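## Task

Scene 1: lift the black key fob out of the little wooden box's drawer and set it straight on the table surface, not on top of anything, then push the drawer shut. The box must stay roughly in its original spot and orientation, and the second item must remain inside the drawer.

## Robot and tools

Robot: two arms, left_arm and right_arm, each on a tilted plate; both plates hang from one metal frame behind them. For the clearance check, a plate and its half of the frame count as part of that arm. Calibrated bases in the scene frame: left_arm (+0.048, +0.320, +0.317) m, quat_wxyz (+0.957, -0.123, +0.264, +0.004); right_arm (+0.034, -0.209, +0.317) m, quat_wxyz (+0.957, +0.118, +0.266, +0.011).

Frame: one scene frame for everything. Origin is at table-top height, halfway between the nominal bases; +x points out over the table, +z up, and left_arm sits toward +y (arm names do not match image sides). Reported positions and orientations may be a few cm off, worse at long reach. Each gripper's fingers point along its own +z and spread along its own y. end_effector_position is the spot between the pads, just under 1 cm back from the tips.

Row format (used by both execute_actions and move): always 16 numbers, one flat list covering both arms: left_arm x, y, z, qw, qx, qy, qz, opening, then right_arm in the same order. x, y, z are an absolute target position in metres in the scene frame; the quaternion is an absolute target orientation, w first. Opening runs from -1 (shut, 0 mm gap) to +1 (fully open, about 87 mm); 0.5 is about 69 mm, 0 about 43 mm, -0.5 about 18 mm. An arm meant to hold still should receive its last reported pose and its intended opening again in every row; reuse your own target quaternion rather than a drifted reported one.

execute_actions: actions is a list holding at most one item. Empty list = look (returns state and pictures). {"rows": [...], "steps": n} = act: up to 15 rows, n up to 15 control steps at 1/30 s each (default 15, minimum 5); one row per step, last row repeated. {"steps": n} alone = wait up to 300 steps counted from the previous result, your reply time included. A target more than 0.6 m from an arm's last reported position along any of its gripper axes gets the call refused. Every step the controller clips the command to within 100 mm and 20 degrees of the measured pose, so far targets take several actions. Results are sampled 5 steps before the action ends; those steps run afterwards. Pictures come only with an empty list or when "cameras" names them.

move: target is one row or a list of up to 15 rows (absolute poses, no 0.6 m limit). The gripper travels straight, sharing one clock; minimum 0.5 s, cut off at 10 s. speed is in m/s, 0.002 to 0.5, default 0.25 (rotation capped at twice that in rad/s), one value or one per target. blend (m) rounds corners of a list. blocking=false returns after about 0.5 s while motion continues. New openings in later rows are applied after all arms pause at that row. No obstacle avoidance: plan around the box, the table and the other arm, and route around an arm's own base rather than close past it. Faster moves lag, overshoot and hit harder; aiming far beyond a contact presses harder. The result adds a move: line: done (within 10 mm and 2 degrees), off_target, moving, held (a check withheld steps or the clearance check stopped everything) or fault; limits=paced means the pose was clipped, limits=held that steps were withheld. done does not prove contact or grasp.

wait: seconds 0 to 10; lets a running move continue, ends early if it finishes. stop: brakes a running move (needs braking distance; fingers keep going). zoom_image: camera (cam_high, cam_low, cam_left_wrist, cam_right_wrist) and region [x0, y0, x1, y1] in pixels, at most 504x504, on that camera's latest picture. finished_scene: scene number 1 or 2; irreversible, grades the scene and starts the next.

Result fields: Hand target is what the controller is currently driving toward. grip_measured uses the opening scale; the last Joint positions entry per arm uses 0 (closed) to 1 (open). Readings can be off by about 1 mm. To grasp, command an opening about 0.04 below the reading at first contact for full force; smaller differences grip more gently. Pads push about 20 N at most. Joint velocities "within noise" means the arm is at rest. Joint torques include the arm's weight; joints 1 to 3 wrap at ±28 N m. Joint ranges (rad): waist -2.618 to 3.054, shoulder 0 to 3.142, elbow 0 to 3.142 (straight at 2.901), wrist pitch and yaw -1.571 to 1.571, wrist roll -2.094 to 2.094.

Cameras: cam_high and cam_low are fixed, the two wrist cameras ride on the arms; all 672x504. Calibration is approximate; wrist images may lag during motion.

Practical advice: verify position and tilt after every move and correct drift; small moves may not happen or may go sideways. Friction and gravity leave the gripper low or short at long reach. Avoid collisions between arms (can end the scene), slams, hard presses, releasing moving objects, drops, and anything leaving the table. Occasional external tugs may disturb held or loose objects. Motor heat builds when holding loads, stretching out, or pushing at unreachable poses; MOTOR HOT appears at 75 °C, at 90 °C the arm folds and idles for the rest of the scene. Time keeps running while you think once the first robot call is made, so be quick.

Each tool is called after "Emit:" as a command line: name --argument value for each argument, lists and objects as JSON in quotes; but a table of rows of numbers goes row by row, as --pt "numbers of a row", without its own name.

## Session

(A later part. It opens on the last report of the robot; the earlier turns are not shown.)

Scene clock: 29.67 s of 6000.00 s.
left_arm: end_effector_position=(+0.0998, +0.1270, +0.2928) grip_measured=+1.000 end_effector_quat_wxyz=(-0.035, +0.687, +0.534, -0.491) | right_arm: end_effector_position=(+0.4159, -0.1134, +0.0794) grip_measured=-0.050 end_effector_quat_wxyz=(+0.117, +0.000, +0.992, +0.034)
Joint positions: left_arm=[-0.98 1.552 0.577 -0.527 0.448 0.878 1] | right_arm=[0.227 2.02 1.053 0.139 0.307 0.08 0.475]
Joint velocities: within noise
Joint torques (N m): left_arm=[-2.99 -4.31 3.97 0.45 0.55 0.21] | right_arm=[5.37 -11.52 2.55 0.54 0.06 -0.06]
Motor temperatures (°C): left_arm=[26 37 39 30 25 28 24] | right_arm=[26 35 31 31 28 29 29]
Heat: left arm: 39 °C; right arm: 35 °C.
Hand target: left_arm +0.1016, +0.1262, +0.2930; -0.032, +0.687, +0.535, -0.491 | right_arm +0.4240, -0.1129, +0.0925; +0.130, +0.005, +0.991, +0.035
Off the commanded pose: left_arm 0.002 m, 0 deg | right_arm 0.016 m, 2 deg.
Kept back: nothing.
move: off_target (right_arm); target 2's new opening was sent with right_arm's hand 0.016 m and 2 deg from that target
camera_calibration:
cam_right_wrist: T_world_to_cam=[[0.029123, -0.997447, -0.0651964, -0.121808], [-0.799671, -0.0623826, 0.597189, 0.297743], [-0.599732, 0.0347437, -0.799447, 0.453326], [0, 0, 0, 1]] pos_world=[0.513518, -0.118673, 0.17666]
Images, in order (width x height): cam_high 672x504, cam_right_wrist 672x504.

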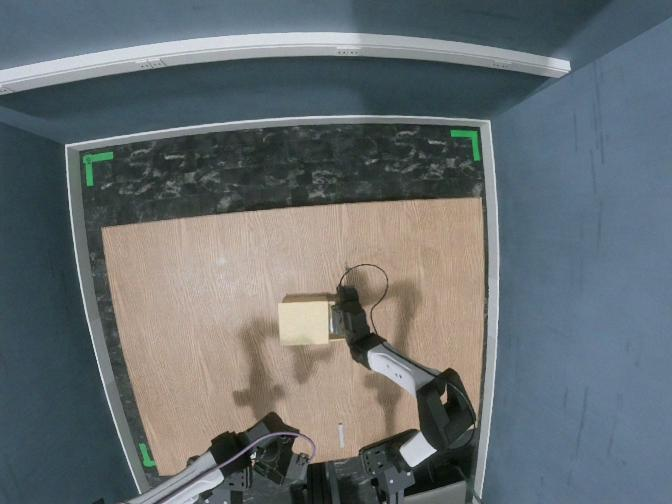

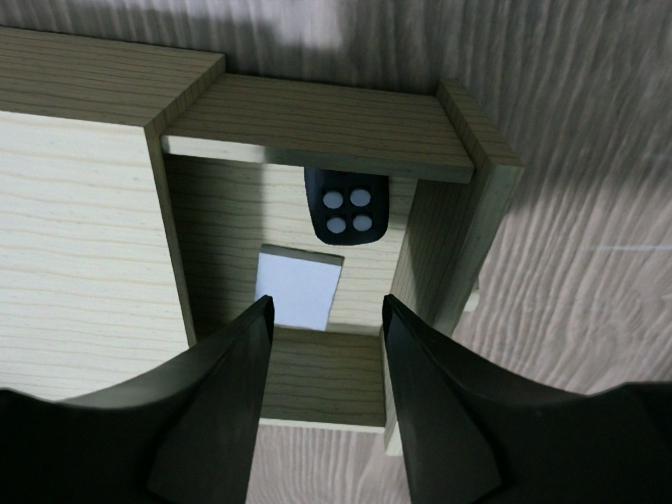

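Emit:
move --pt "0.1015 0.1262 0.2930 -0.032 0.687 0.535 -0.491 1.0 0.424 -0.111 0.085 0.1304 -0.0057 0.9905 -0.0432 -0.1" --pt "0.1015 0.1262 0.2930 -0.032 0.687 0.535 -0.491 1.0 0.431 -0.114 0.055 0.1304 -0.0057 0.9905 -0.0432 -0.1" --speed '[0.15,0.12]' --cameras '["cam_low","cam_right_wrist"]'

Scene clock: 32.20 s of 6000.00 s.
left_arm: end_effector_position=(+0.0998, +0.1270, +0.2928) grip_measured=+1.000 end_effector_quat_wxyz=(-0.035, +0.687, +0.534, -0.491) | right_arm: end_effector_position=(+0.4270, -0.1131, +0.0610) grip_measured=-0.100 end_effector_quat_wxyz=(+0.127, -0.007, +0.991, -0.045)
Joint positions: left_arm=[-0.98 1.552 0.577 -0.527 0.448 0.878 1] | right_arm=[0.276 2.136 1.154 0.146 0.497 0.084 0.45]
Joint velocities: within noise
Joint torques (N m): left_arm=[-2.93 -4.33 3.97 0.44 0.54 0.21] | right_arm=[3.71 -6.95 4.74 0.76 0 -0.21]
Motor temperatures (°C): left_arm=[27 37 39 30 25 28 24] | right_arm=[26 36 31 31 28 29 29]
Heat: left arm: 39 °C; right arm: 36 °C.
Hand target: left_arm +0.1016, +0.1262, +0.2930; -0.032, +0.687, +0.535, -0.491 | right_arm +0.4308, -0.1141, +0.0551; +0.130, -0.006, +0.991, -0.043
Off the commanded pose: left_arm 0.002 m, 0 deg | right_arm 0.007 m, 0 deg.
Kept back: nothing.
move: done
camera_calibration:
cam_right_wrist: T_world_to_cam=[[0.0224736, -0.995267, 0.0945435, -0.129734], [-0.81173, 0.0370381, 0.582857, 0.334918], [-0.5836, -0.0898427, -0.807056, 0.424732], [0, 0, 0, 1]] pos_world=[0.522652, -0.103366, 0.159839]
Images, in order (width x height): cam_low 672x504, cam_right_wrist 672x504.

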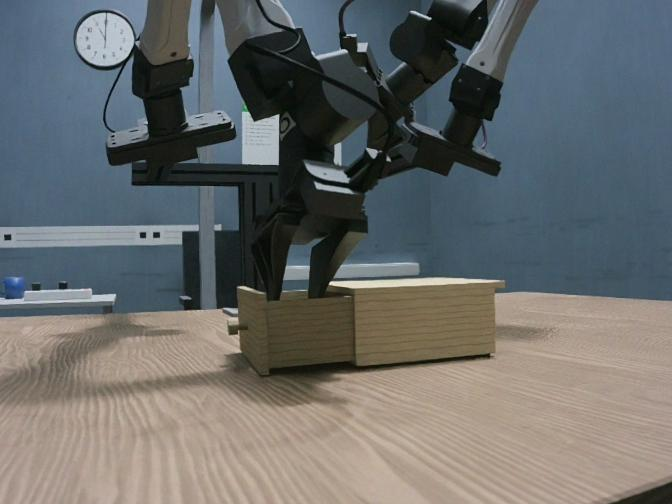

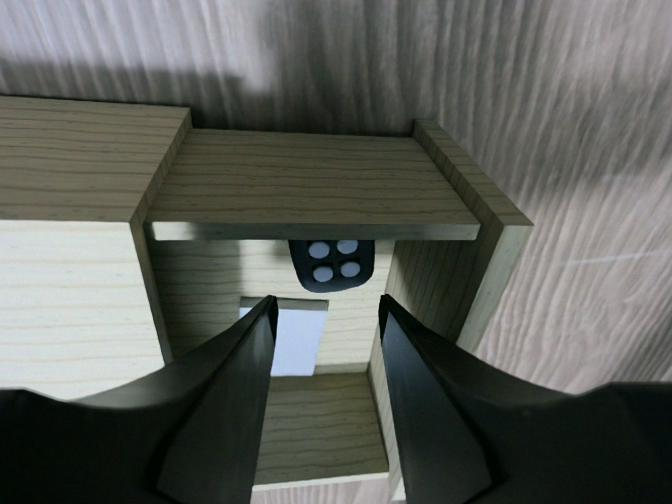

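Emit:
move --pt "0.1015 0.1262 0.2930 -0.032 0.687 0.535 -0.491 1.0 0.436 -0.1165 0.025 0.1304 -0.0057 0.9905 -0.0432 -0.1" --pt "0.1015 0.1262 0.2930 -0.032 0.687 0.535 -0.491 1.0 0.436 -0.1165 0.025 0.1304 -0.0057 0.9905 -0.0432 -0.6" --speed 0.1 --cameras '["cam_high","cam_right_wrist"]'

Scene clock: 34.03 s of 6000.00 s.
left_arm: end_effector_position=(+0.0998, +0.1270, +0.2928) grip_measured=+1.000 end_effector_quat_wxyz=(-0.035, +0.687, +0.534, -0.491) | right_arm: end_effector_position=(+0.4343, -0.1144, +0.0331) grip_measured=-0.163 end_effector_quat_wxyz=(+0.129, -0.007, +0.991, -0.043)
Joint positions: left_arm=[-0.98 1.552 0.577 -0.527 0.448 0.878 1] | right_arm=[0.244 2.234 1.222 0.192 0.471 0.056 0.418]
Joint velocities: within noise
Joint torques (N m): left_arm=[-2.96 -4.33 4.04 0.44 0.53 0.21] | right_arm=[3.64 -6.89 4.42 0.78 0.01 -0.23]
Motor temperatures (°C): left_arm=[27 37 39 30 25 28 24] | right_arm=[26 36 31 31 28 29 29]
Heat: left arm: 39 °C; right arm: 36 °C.
Hand target: left_arm +0.1016, +0.1262, +0.2930; -0.032, +0.687, +0.535, -0.491 | right_arm +0.4359, -0.1166, +0.0253; +0.130, -0.006, +0.990, -0.043
Off the commanded pose: left_arm 0.002 m, 0 deg | right_arm 0.009 m, 0 deg.
Kept back: nothing.
move: done
camera_calibration:
cam_right_wrist: T_world_to_cam=[[0.0231578, -0.995659, 0.0901482, -0.128724], [-0.813788, 0.0336033, 0.580189, 0.357757], [-0.5807, -0.0867974, -0.809477, 0.405525], [0, 0, 0, 1]] pos_world=[0.529608, -0.104989, 0.132301]
Images, in order (width x height): cam_high 672x504, cam_right_wrist 672x504.

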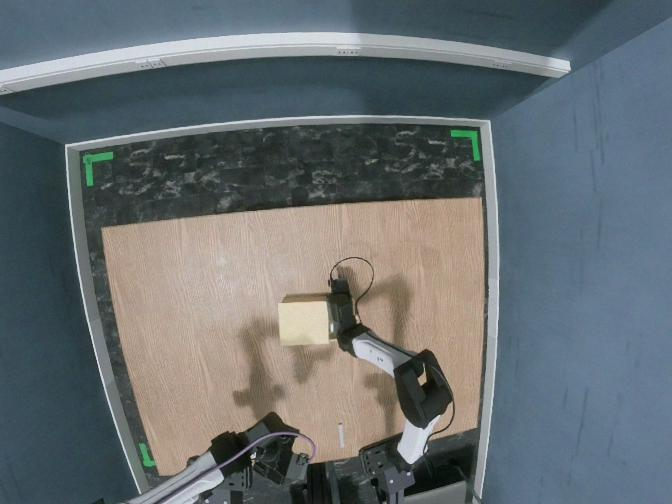

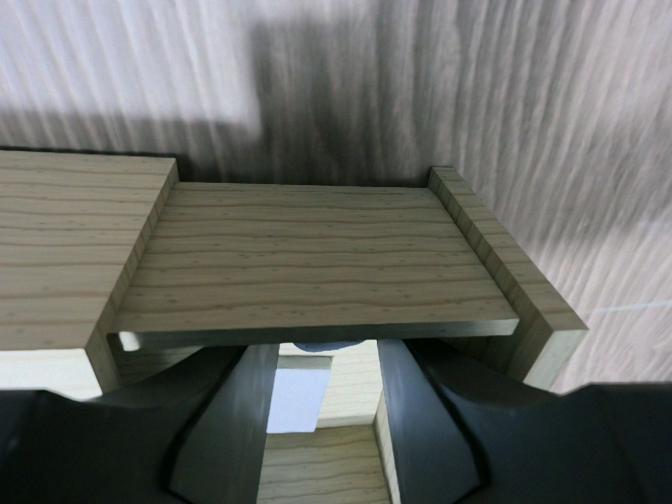

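Emit:
move --pt "0.1015 0.1262 0.2930 -0.032 0.687 0.535 -0.491 1.0 0.434 -0.116 0.122 0.1304 -0.0057 0.9905 -0.0432 -0.6" --pt "0.1015 0.1262 0.2930 -0.032 0.687 0.535 -0.491 1.0 0.408 -0.262 0.105 0.1304 -0.0057 0.9905 -0.0432 -0.6" --pt "0.1015 0.1262 0.2930 -0.032 0.687 0.535 -0.491 1.0 0.405 -0.272 0.026 0.1304 -0.0057 0.9905 -0.0432 -0.6" --pt "0.1015 0.1262 0.2930 -0.032 0.687 0.535 -0.491 1.0 0.405 -0.272 0.010 0.1304 -0.0057 0.9905 -0.0432 -0.6" --speed '[0.15,0.3,0.2,0.06]' --blend '[0.02,0.03,0.005,0]'

Scene clock: 36.50 s of 6000.00 s.
left_arm: end_effector_position=(+0.0998, +0.1270, +0.2928) grip_measured=+1.000 end_effector_quat_wxyz=(-0.035, +0.687, +0.534, -0.491) | right_arm: end_effector_position=(+0.3938, -0.2688, +0.0182) grip_measured=-0.163 end_effector_quat_wxyz=(+0.110, -0.006, +0.993, -0.044)
Joint positions: left_arm=[-0.98 1.552 0.577 -0.527 0.448 0.878 1] | right_arm=[-0.147 2.109 0.998 0.35 0.199 -0.225 0.418]
Joint velocities: within noise
Joint torques (N m): left_arm=[-2.97 -4.34 4.01 0.44 0.55 0.2] | right_arm=[1.01 -5.82 4.16 1.13 -0.21 -0.29]
Motor temperatures (°C): left_arm=[27 37 39 30 25 28 24] | right_arm=[26 36 31 31 28 29 29]
Heat: left arm: 39 °C; right arm: 36 °C.
Hand target: left_arm +0.1016, +0.1262, +0.2930; -0.032, +0.687, +0.535, -0.491 | right_arm +0.4046, -0.2720, +0.0109; +0.130, -0.006, +0.991, -0.043
Off the commanded pose: left_arm 0.002 m, 0 deg | right_arm 0.014 m, 2 deg.
Kept back: nothing.
move: off_target (right_arm)
camera_calibration:
cam_right_wrist: T_world_to_cam=[[0.0226426, -0.995566, 0.0912968, -0.279922], [-0.791219, 0.0379764, 0.610353, 0.330401], [-0.611114, -0.0860557, -0.786851, 0.368284], [0, 0, 0, 1]] pos_world=[0.492821, -0.259535, 0.11368]

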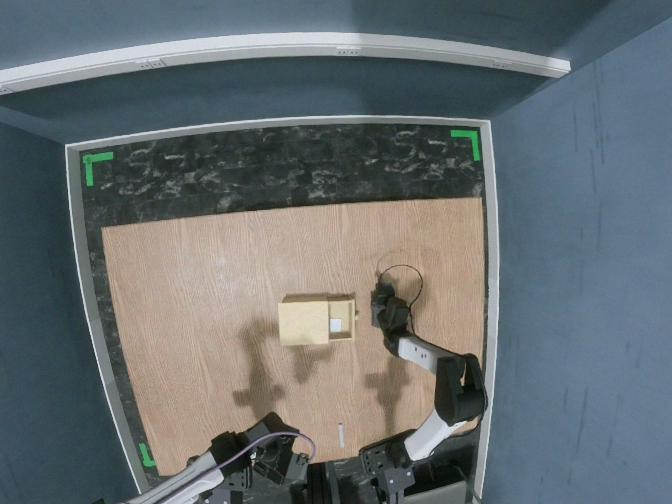

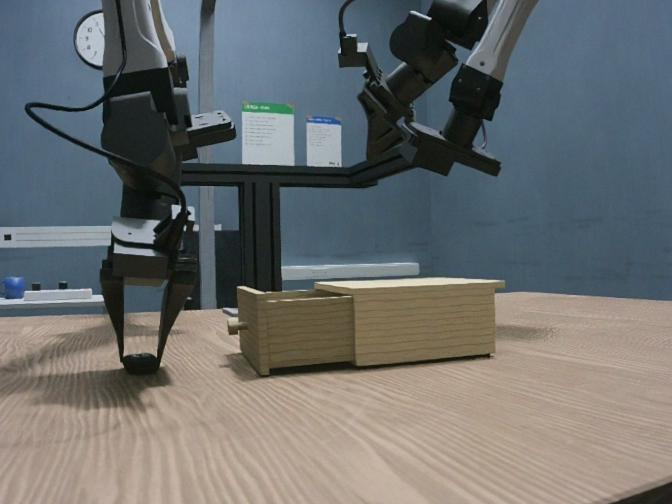

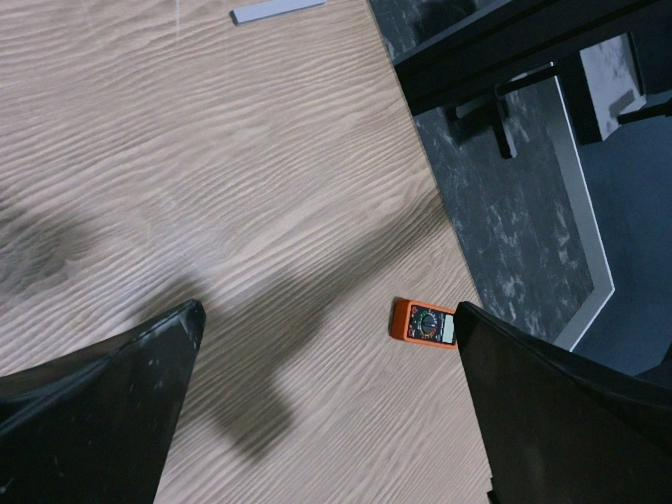

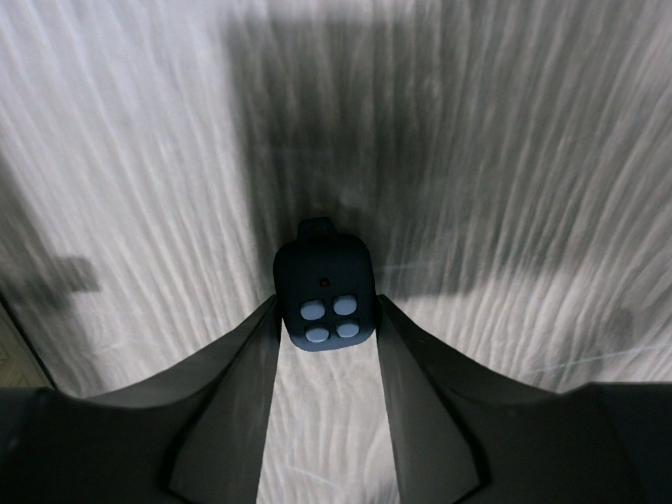

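Emit:
zoom_image --camera "cam_low" --region '[60, 240, 260, 400]'

Scaled by 2.520 from the camera's 672x504 image, which has a finer 960x720 frame.

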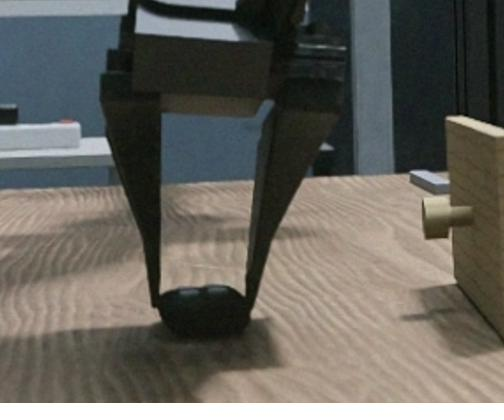

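Emit:
move --pt "0.1015 0.1262 0.2930 -0.032 0.687 0.535 -0.491 1.0 0.4046 -0.272 0.0120 0.1304 -0.0057 0.9905 -0.0432 0.15" --pt "0.1015 0.1262 0.2930 -0.032 0.687 0.535 -0.491 1.0 0.401 -0.267 0.070 0.1304 0.0 0.9905 0.0 0.15" --pt "0.1015 0.1262 0.2930 -0.032 0.687 0.535 -0.491 1.0 0.405 -0.216 0.036 0.1298 0.0136 0.9860 0.1036 -1.0" --speed '[0.1,0.15,0.2]' --blend '[0,0.02,0]'

Scene clock: 39.87 s of 6000.00 s.
left_arm: end_effector_position=(+0.0998, +0.1270, +0.2928) grip_measured=+1.000 end_effector_quat_wxyz=(-0.035, +0.687, +0.534, -0.491) | right_arm: end_effector_position=(+0.4021, -0.2238, +0.0394) grip_measured=-0.973 end_effector_quat_wxyz=(+0.127, +0.014, +0.987, +0.095)
Joint positions: left_arm=[-0.98 1.552 0.577 -0.527 0.448 0.878 1] | right_arm=[-0.153 2.034 0.977 0.279 -0.077 -0.154 0.013]
Joint velocities: within noise
Joint torques (N m): left_arm=[-2.96 -4.36 3.99 0.44 0.54 0.2] | right_arm=[3.07 -6.72 3.38 0.71 -0.27 -0.07]
Motor temperatures (°C): left_arm=[27 38 39 30 25 28 24] | right_arm=[26 36 31 31 28 29 29]
Heat: left arm: 39 °C; right arm: 36 °C.
Hand target: left_arm +0.1016, +0.1262, +0.2930; -0.032, +0.687, +0.535, -0.491 | right_arm +0.4049, -0.2160, +0.0363; +0.130, +0.014, +0.986, +0.104
Off the commanded pose: left_arm 0.002 m, 0 deg | right_arm 0.009 m, 1 deg.
Kept back: nothing.
move: done
camera_calibration:
cam_right_wrist: T_world_to_cam=[[0.0160307, -0.982252, -0.186881, -0.220673], [-0.81229, -0.12178, 0.570399, 0.2966], [-0.583034, 0.142658, -0.799825, 0.434371], [0, 0, 0, 1]] pos_world=[0.497716, -0.242603, 0.137001]

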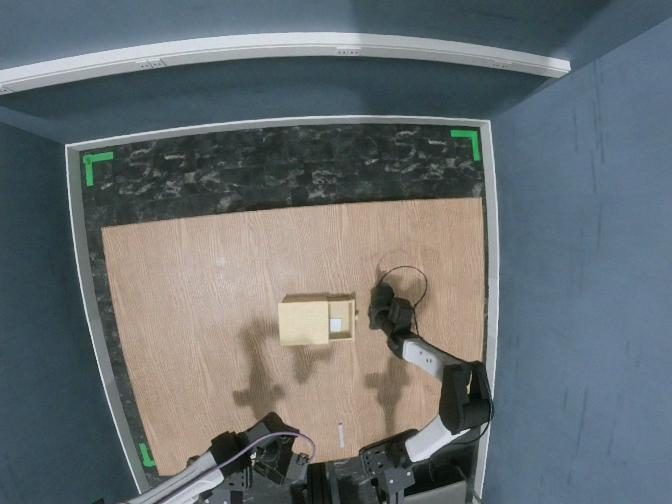

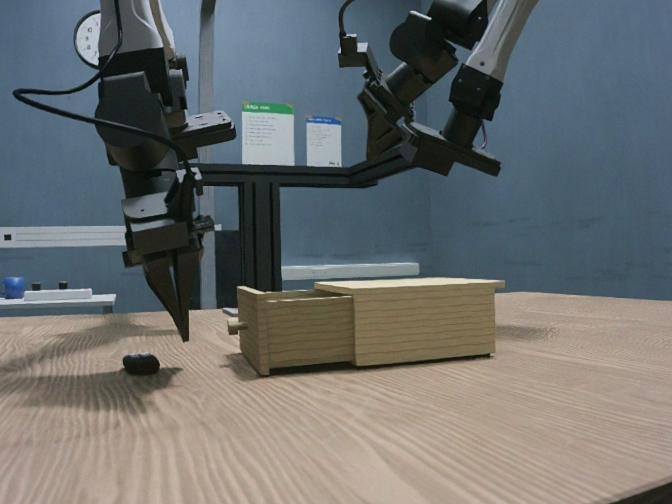

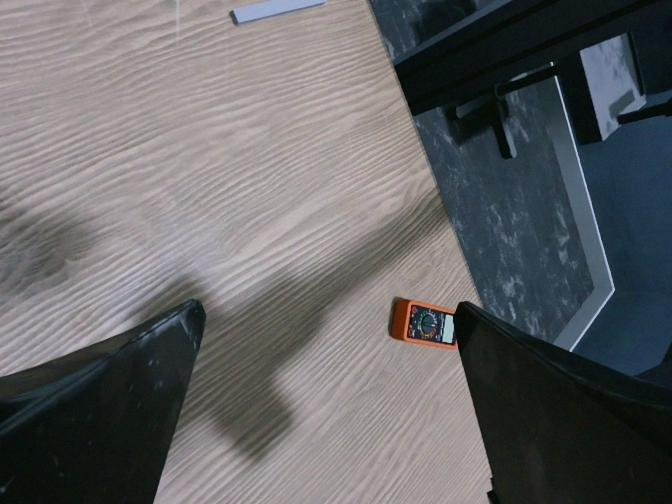

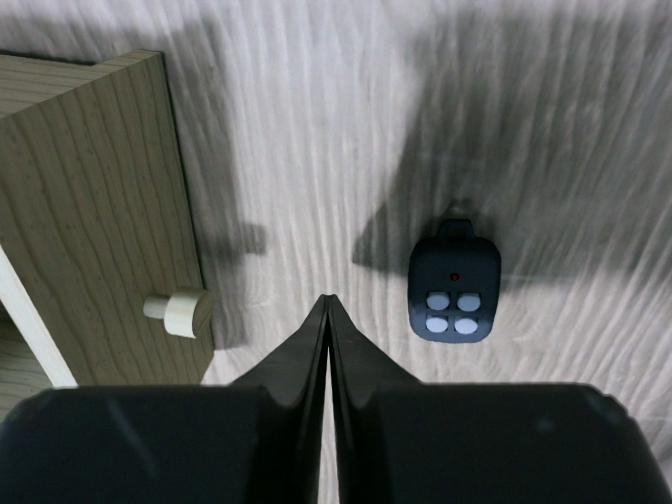

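Emit:
move --target '[0.1015,0.1262,0.2930,-0.032,0.687,0.535,-0.491,1.0,0.398,-0.098,0.033,0.1298,0.0136,0.9860,0.1036,-1.0]' --speed 0.12

Scene clock: 41.73 s of 6000.00 s.
left_arm: end_effector_position=(+0.0998, +0.1270, +0.2928) grip_measured=+1.000 end_effector_quat_wxyz=(-0.035, +0.687, +0.534, -0.491) | right_arm: end_effector_position=(+0.4019, -0.1262, +0.0347) grip_measured=-0.974 end_effector_quat_wxyz=(+0.134, +0.020, +0.989, +0.065)
Joint positions: left_arm=[-0.98 1.552 0.577 -0.527 0.448 0.878 1] | right_arm=[0.132 2.139 0.992 0.375 0.186 0.046 0.013]
Joint velocities: within noise
Joint torques (N m): left_arm=[-2.96 -4.31 4.01 0.45 0.53 0.2] | right_arm=[7.2 -5.97 3.08 0.73 -0.62 0.08]
Motor temperatures (°C): left_arm=[27 38 39 30 25 28 24] | right_arm=[26 36 31 31 28 29 29]
Heat: left arm: 39 °C; right arm: 36 °C.
Hand target: left_arm +0.1016, +0.1262, +0.2930; -0.032, +0.687, +0.535, -0.491 | right_arm +0.3971, -0.0989, +0.0343; +0.129, +0.013, +0.986, +0.103
Off the commanded pose: left_arm 0.002 m, 0 deg | right_arm 0.028 m, 5 deg.
Kept back: nothing.
move: off_target (right_arm)
camera_calibration:
cam_right_wrist: T_world_to_cam=[[-0.00199618, -0.991476, -0.130271, -0.121563], [-0.820457, -0.072853, 0.567048, 0.320533], [-0.571705, 0.108014, -0.813318, 0.408049], [0, 0, 0, 1]] pos_world=[0.496024, -0.14125, 0.13428]

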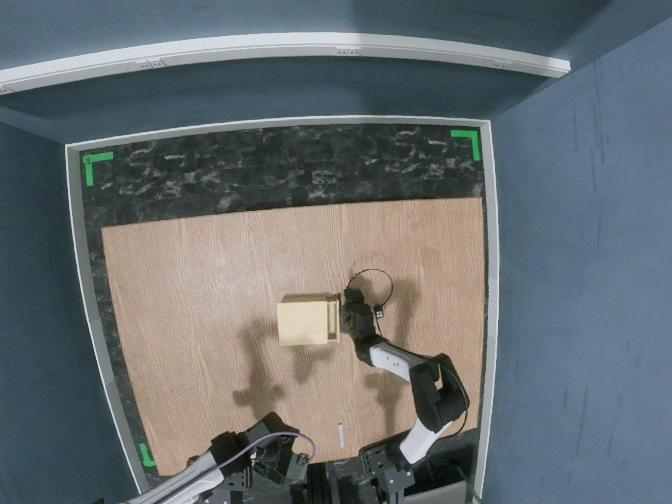

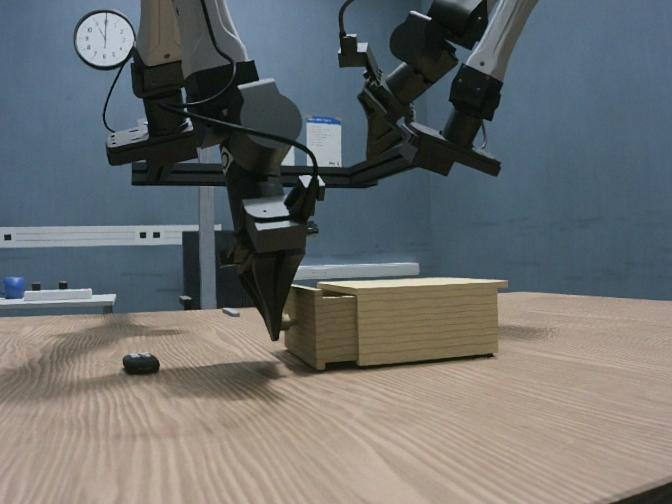

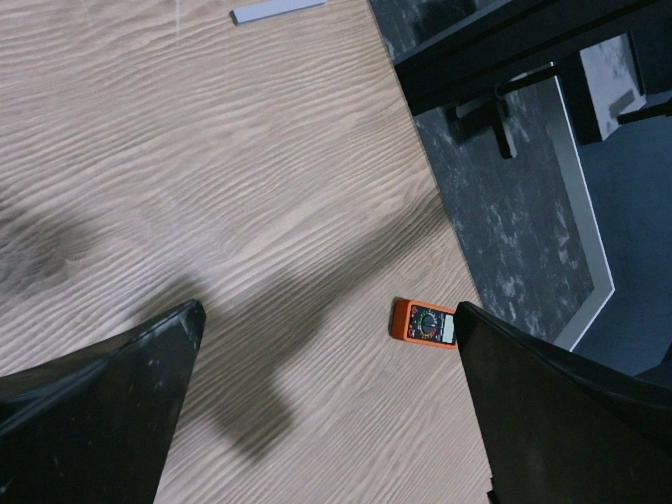

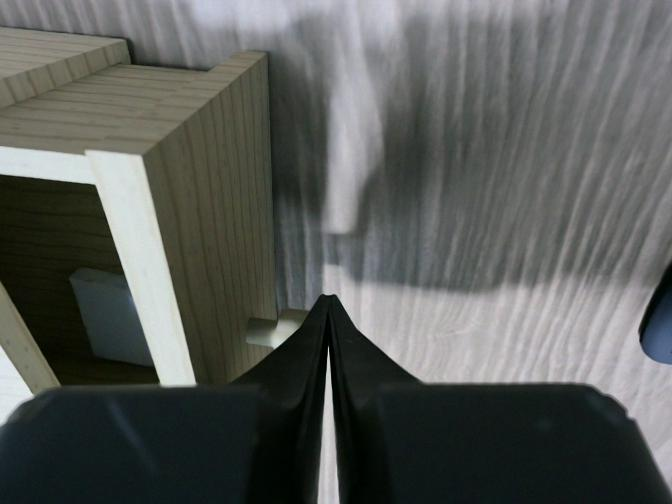

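Emit:
move --target '[0.1015,0.1262,0.2930,-0.032,0.687,0.535,-0.491,1.0,0.396,-0.074,0.033,0.1298,0.0136,0.9860,0.1036,-1.0]' --speed 0.12 --cameras '["cam_high","cam_low","cam_right_wrist"]'

Scene clock: 42.77 s of 6000.00 s.
left_arm: end_effector_position=(+0.0998, +0.1270, +0.2928) grip_measured=+1.000 end_effector_quat_wxyz=(-0.035, +0.687, +0.534, -0.491) | right_arm: end_effector_position=(+0.3979, -0.1027, +0.0337) grip_measured=-0.974 end_effector_quat_wxyz=(+0.131, +0.019, +0.989, +0.064)
Joint positions: left_arm=[-0.98 1.552 0.577 -0.527 0.448 0.878 1] | right_arm=[0.192 2.171 1.01 0.375 0.231 0.089 0.013]
Joint velocities: within noise
Joint torques (N m): left_arm=[-2.95 -4.33 4.01 0.44 0.54 0.22] | right_arm=[7.56 -6.05 3.56 0.75 -0.62 0.11]
Motor temperatures (°C): left_arm=[27 38 39 30 25 28 24] | right_arm=[26 36 31 31 28 29 29]
Heat: left arm: 39 °C; right arm: 36 °C.
Hand target: left_arm +0.1016, +0.1262, +0.2930; -0.032, +0.687, +0.535, -0.491 | right_arm +0.3952, -0.0749, +0.0345; +0.129, +0.013, +0.986, +0.103
Off the commanded pose: left_arm 0.002 m, 0 deg | right_arm 0.029 m, 5 deg.
Kept back: nothing.
move: off_target (right_arm)
camera_calibration:
cam_right_wrist: T_world_to_cam=[[-0.00112571, -0.991782, -0.127934, -0.0989023], [-0.81765, -0.0727406, 0.571101, 0.318309], [-0.575714, 0.105248, -0.810849, 0.403681], [0, 0, 0, 1]] pos_world=[0.492558, -0.117422, 0.132885]
Images, in order (width x height): cam_high 672x504, cam_low 672x504, cam_right_wrist 672x504.

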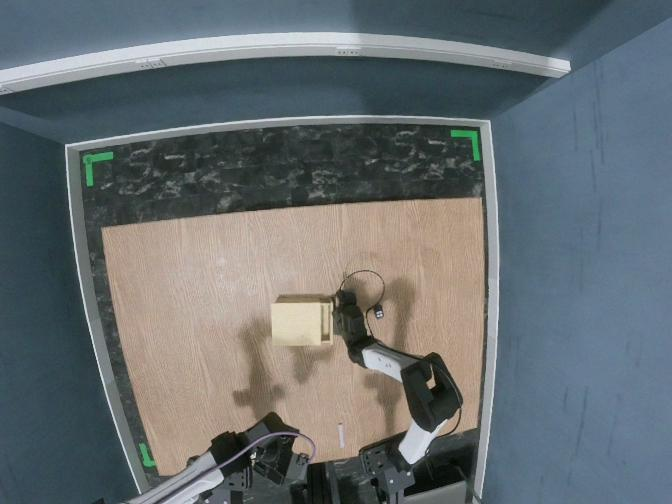

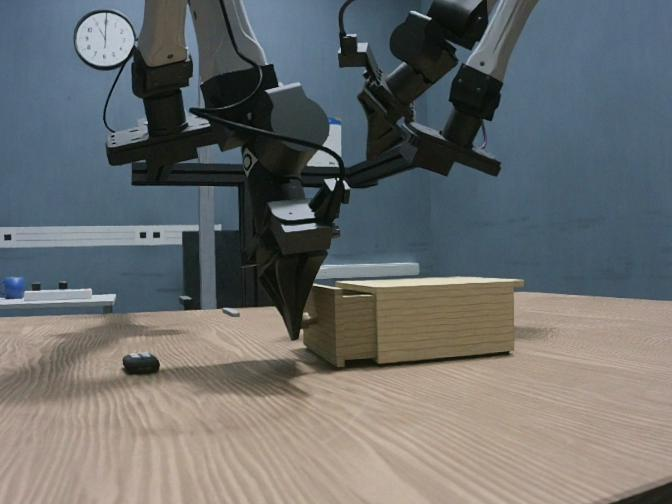

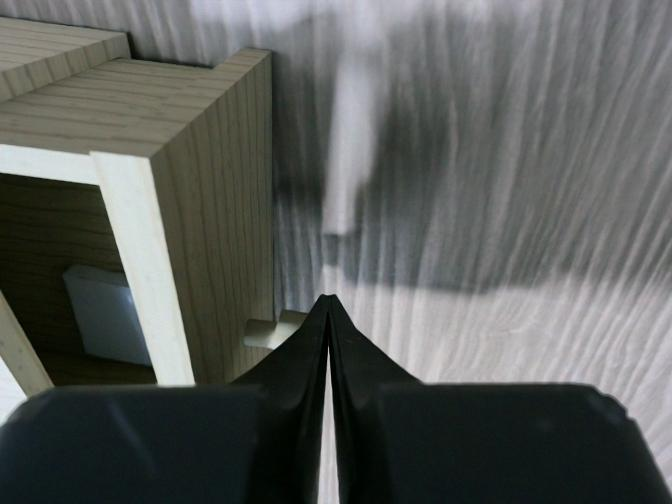

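Emit:
move --pt "0.400 0.185 0.110 0.1261 0.2566 0.9576 -0.0338 -1.0 0.396 -0.074 0.033 0.1298 0.0136 0.9860 0.1036 -1.0" --pt "0.417 0.158 0.043 0.1261 0.2566 0.9576 -0.0338 -1.0 0.396 -0.074 0.033 0.1298 0.0136 0.9860 0.1036 -1.0" --speed '[0.45,0.2]' --blend '[0.03,0]'

Scene clock: 49.17 s of 6000.00 s.
left_arm: end_effector_position=(+0.4133, +0.1519, +0.0480) grip_measured=-0.993 end_effector_quat_wxyz=(+0.125, +0.265, +0.955, -0.045) | right_arm: end_effector_position=(+0.3978, -0.1027, +0.0336) grip_measured=-0.974 end_effector_quat_wxyz=(+0.131, +0.021, +0.989, +0.064)
Joint positions: left_arm=[-0.42 2.257 1.167 0.207 -0.339 0.325 0.003] | right_arm=[0.192 2.171 1.01 0.375 0.232 0.092 0.013]
Joint velocities: within noise
Joint torques (N m): left_arm=[-3.97 -8.64 3.49 1.18 -0.07 0.11] | right_arm=[7.56 -6.19 3.48 0.74 -0.63 0.11]
Motor temperatures (°C): left_arm=[27 38 39 30 25 27 24] | right_arm=[26 36 31 31 28 29 29]
Heat: left arm: 39 °C; right arm: 36 °C.
Hand target: left_arm +0.4169, +0.1580, +0.0432; +0.126, +0.257, +0.958, -0.034 | right_arm +0.3951, -0.0749, +0.0344; +0.129, +0.013, +0.986, +0.103
Off the commanded pose: left_arm 0.009 m, 2 deg | right_arm 0.029 m, 5 deg.
Kept back: nothing.
move: off_target (right_arm)
camera_calibration:
cam_left_wrist: T_world_to_cam=[[-0.517249, -0.855805, 0.00715149, 0.341415], [-0.712466, 0.435215, 0.550436, 0.226585], [-0.474178, 0.279617, -0.834847, 0.334491], [0, 0, 0, 1]] pos_world=[0.496639, 0.100042, 0.152087]
cam_right_wrist: T_world_to_cam=[[-0.00382494, -0.991786, -0.12785, -0.09785], [-0.817465, -0.0705375, 0.571643, 0.318396], [-0.575966, 0.1067, -0.81048, 0.403749], [0, 0, 0, 1]] pos_world=[0.492449, -0.117667, 0.132712]

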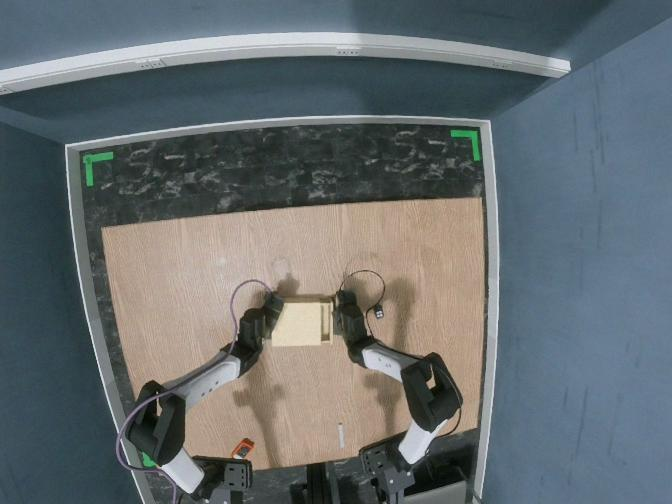

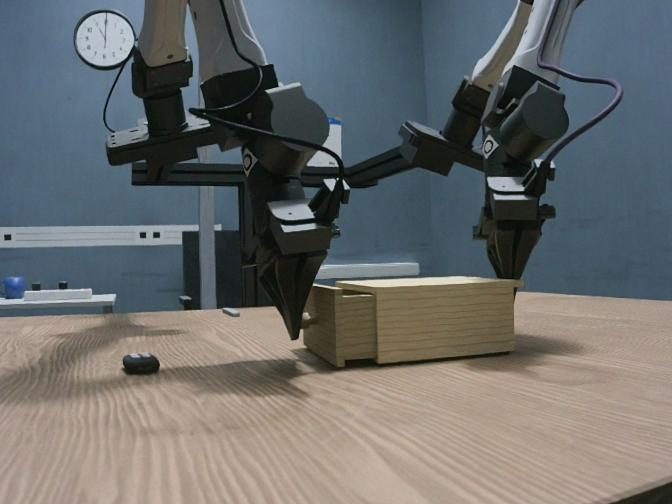

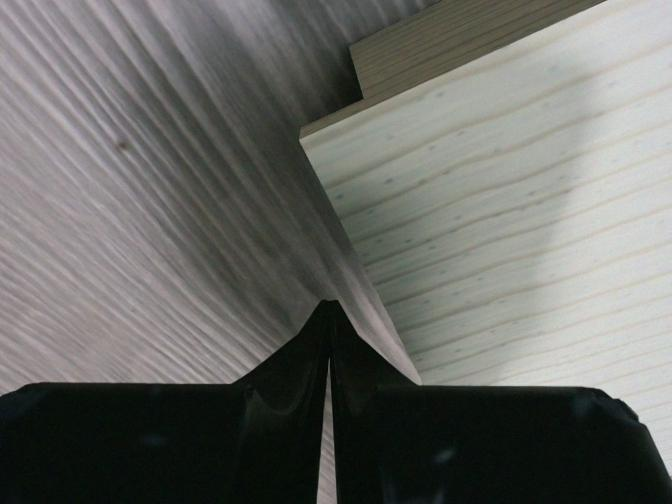

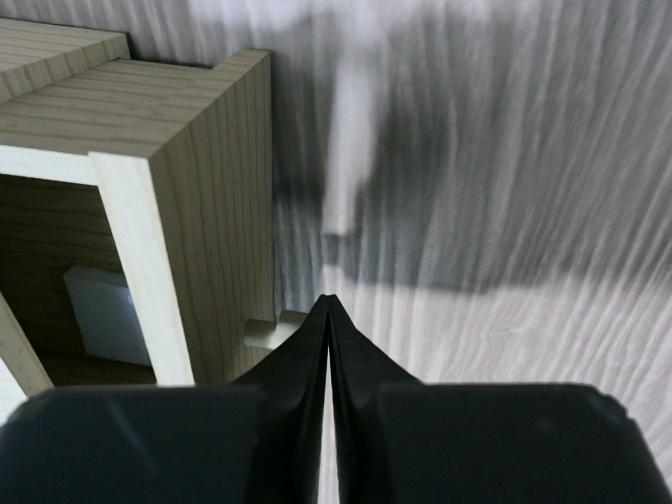

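Emit:
move --target '[0.417,0.092,0.043,0.1261,0.2566,0.9576,-0.0338,-1.0,0.396,-0.074,0.033,0.1298,0.0136,0.9860,0.1036,-1.0]' --speed 0.12 --cameras '["cam_high","cam_low","cam_right_wrist"]'

Scene clock: 50.47 s of 6000.00 s.
left_arm: end_effector_position=(+0.4256, +0.1447, +0.0503) grip_measured=-0.993 end_effector_quat_wxyz=(+0.113, +0.246, +0.961, +0.046) | right_arm: end_effector_position=(+0.3978, -0.1027, +0.0336) grip_measured=-0.974 end_effector_quat_wxyz=(+0.131, +0.021, +0.989, +0.064)
Joint positions: left_arm=[-0.494 2.338 1.319 0.083 -0.571 0.232 0.003] | right_arm=[0.192 2.171 1.01 0.375 0.232 0.092 0.013]
Joint velocities: within noise
Joint torques (N m): left_arm=[-10.28 -7.08 4.97 1.35 1.15 -0.11] | right_arm=[7.62 -6.12 3.52 0.75 -0.65 0.08]
Motor temperatures (°C): left_arm=[27 39 39 30 25 27 23] | right_arm=[27 36 31 31 28 29 29]
Heat: left arm: 39 °C; right arm: 36 °C.
Hand target: left_arm +0.4144, +0.0952, +0.0484; +0.124, +0.258, +0.958, -0.032 | right_arm +0.3951, -0.0749, +0.0344; +0.129, +0.013, +0.986, +0.103
Off the commanded pose: left_arm 0.054 m, 9 deg | right_arm 0.029 m, 5 deg.
Kept back: nothing.
move: off_target (left_arm, right_arm)
camera_calibration:
cam_right_wrist: T_world_to_cam=[[-0.00382494, -0.991786, -0.12785, -0.09785], [-0.817465, -0.0705375, 0.571643, 0.318396], [-0.575966, 0.1067, -0.81048, 0.403749], [0, 0, 0, 1]] pos_world=[0.492449, -0.117667, 0.132712]
Images, in order (width x height): cam_high 672x504, cam_low 672x504, cam_right_wrist 672x504.

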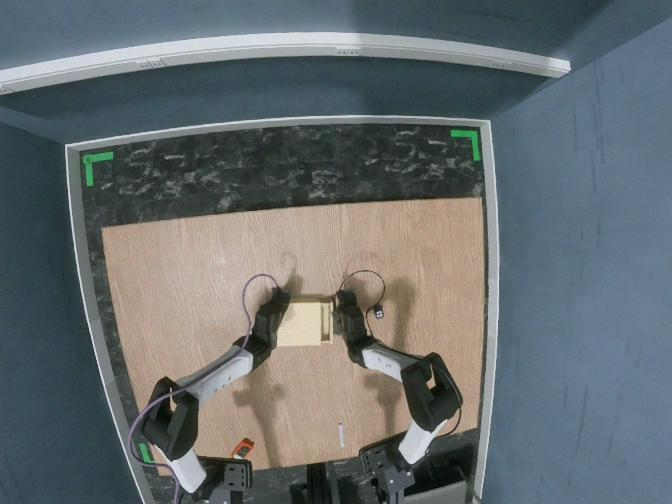

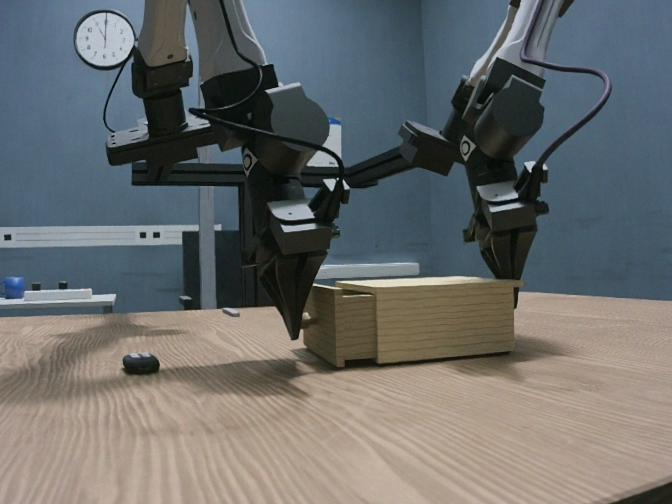

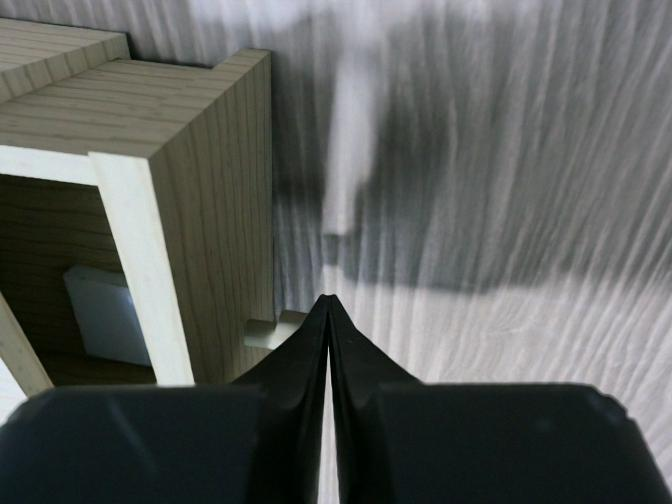

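Emit:
move --target '[0.417,0.092,0.043,0.1261,0.2566,0.9576,-0.0338,-1.0,0.394,-0.046,0.033,0.1298,0.0136,0.9860,0.1036,-1.0]' --speed 0.1 --cameras '["cam_high","cam_low","cam_right_wrist"]'

Scene clock: 52.00 s of 6000.00 s.
left_arm: end_effector_position=(+0.4254, +0.1446, +0.0504) grip_measured=-0.993 end_effector_quat_wxyz=(+0.113, +0.244, +0.962, +0.047) | right_arm: end_effector_position=(+0.3995, -0.0817, +0.0331) grip_measured=-0.974 end_effector_quat_wxyz=(+0.137, +0.022, +0.989, +0.053)
Joint positions: left_arm=[-0.494 2.339 1.319 0.082 -0.574 0.227 0.003] | right_arm=[0.254 2.207 1.044 0.374 0.299 0.134 0.013]
Joint velocities: within noise
Joint torques (N m): left_arm=[-10.24 -7.17 4.85 1.34 1.17 -0.09] | right_arm=[8.72 -6.04 3.73 0.69 -0.82 0.13]
Motor temperatures (°C): left_arm=[27 39 39 30 25 27 23] | right_arm=[27 36 31 31 28 29 29]
Heat: left arm: 39 °C; right arm: 36 °C.
Hand target: left_arm +0.4145, +0.0952, +0.0484; +0.124, +0.258, +0.958, -0.032 | right_arm +0.3927, -0.0476, +0.0350; +0.129, +0.013, +0.986, +0.103
Off the commanded pose: left_arm 0.054 m, 10 deg | right_arm 0.036 m, 6 deg.
Kept back: nothing.
move: off_target (left_arm, right_arm)
camera_calibration:
cam_right_wrist: T_world_to_cam=[[-0.00958098, -0.994286, -0.106317, -0.0756788], [-0.823818, -0.0524147, 0.564426, 0.325833], [-0.566774, 0.0929936, -0.818608, 0.397532], [0, 0, 0, 1]] pos_world=[0.493013, -0.0951359, 0.133468]
Images, in order (width x height): cam_high 672x504, cam_low 672x504, cam_right_wrist 672x504.

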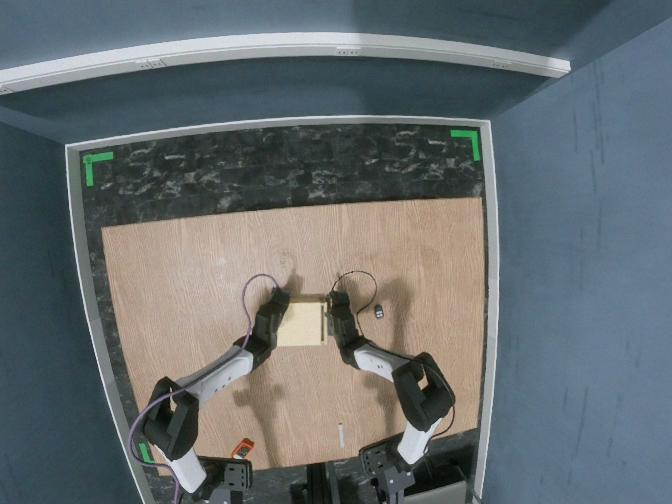

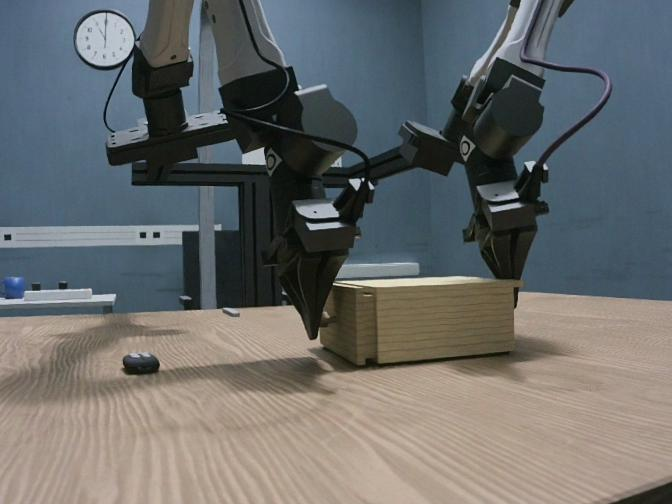

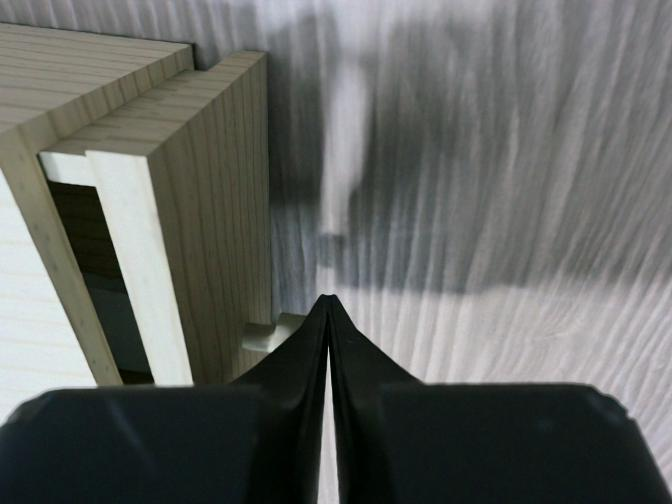

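Emit:
move --target '[0.417,0.092,0.043,0.1261,0.2566,0.9576,-0.0338,-1.0,0.393,-0.022,0.033,0.1298,0.0136,0.9860,0.1036,-1.0]' --speed 0.1 --cameras '["cam_high","cam_low","cam_right_wrist"]'

Scene clock: 52.97 s of 6000.00 s.
left_arm: end_effector_position=(+0.4254, +0.1446, +0.0505) grip_measured=-0.993 end_effector_quat_wxyz=(+0.113, +0.244, +0.962, +0.047) | right_arm: end_effector_position=(+0.4000, -0.0678, +0.0321) grip_measured=-0.974 end_effector_quat_wxyz=(+0.138, +0.026, +0.989, +0.037)
Joint positions: left_arm=[-0.494 2.339 1.319 0.082 -0.574 0.226 0.003] | right_arm=[0.3 2.237 1.082 0.355 0.364 0.173 0.013]
Joint velocities: within noise
Joint torques (N m): left_arm=[-10.25 -7.13 4.89 1.35 1.18 -0.08] | right_arm=[9.89 -5.78 3.97 0.67 -1.01 0.2]
Motor temperatures (°C): left_arm=[28 39 39 30 25 27 23] | right_arm=[27 36 31 31 28 29 29]
Heat: left arm: 39 °C; right arm: 36 °C.
Hand target: left_arm +0.4145, +0.0952, +0.0484; +0.124, +0.257, +0.958, -0.032 | right_arm +0.3909, -0.0246, +0.0360; +0.128, +0.013, +0.986, +0.102
Off the commanded pose: left_arm 0.054 m, 10 deg | right_arm 0.046 m, 8 deg.
Kept back: nothing.
move: off_target (left_arm, right_arm)
camera_calibration:
cam_right_wrist: T_world_to_cam=[[-0.0218111, -0.996876, -0.0759148, -0.0581535], [-0.824929, -0.0249533, 0.564685, 0.329886], [-0.564816, 0.0749407, -0.821807, 0.393849], [0, 0, 0, 1]] pos_world=[0.493317, -0.0792554, 0.132972]
Images, in order (width x height): cam_high 672x504, cam_low 672x504, cam_right_wrist 672x504.

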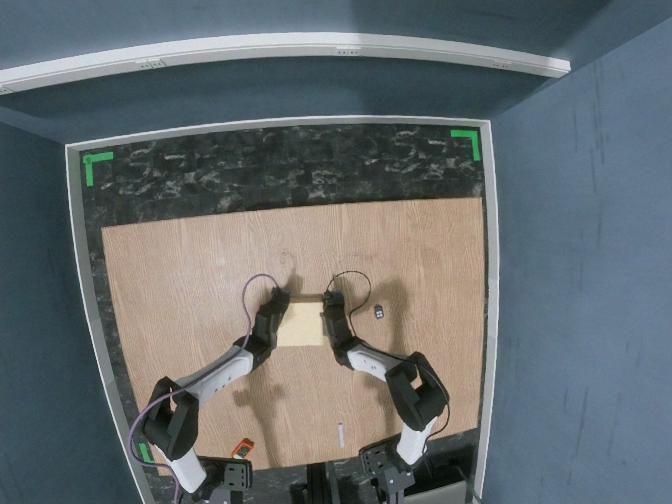

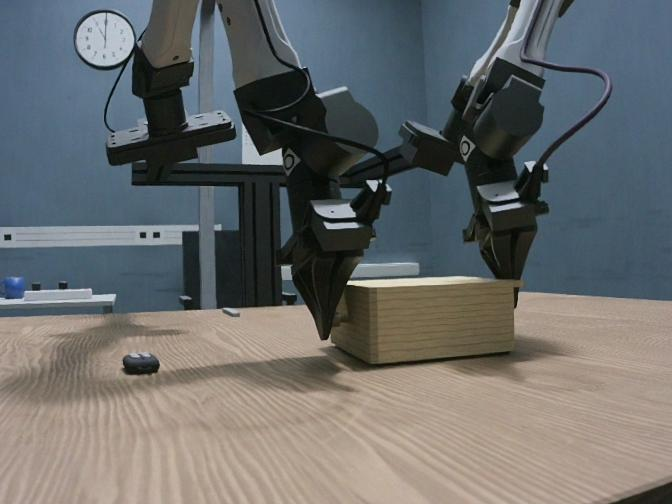

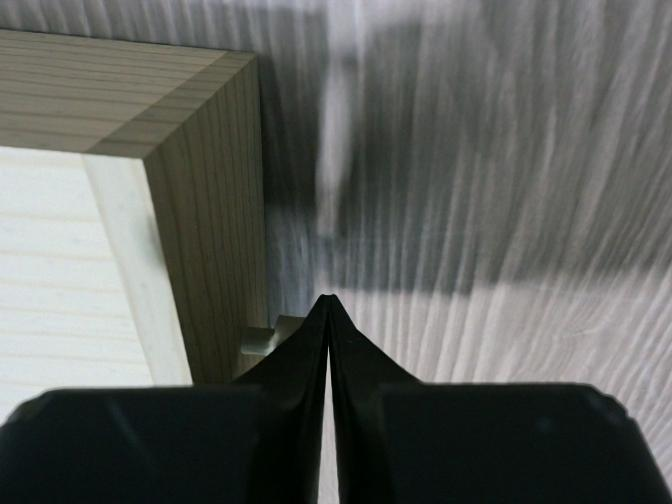

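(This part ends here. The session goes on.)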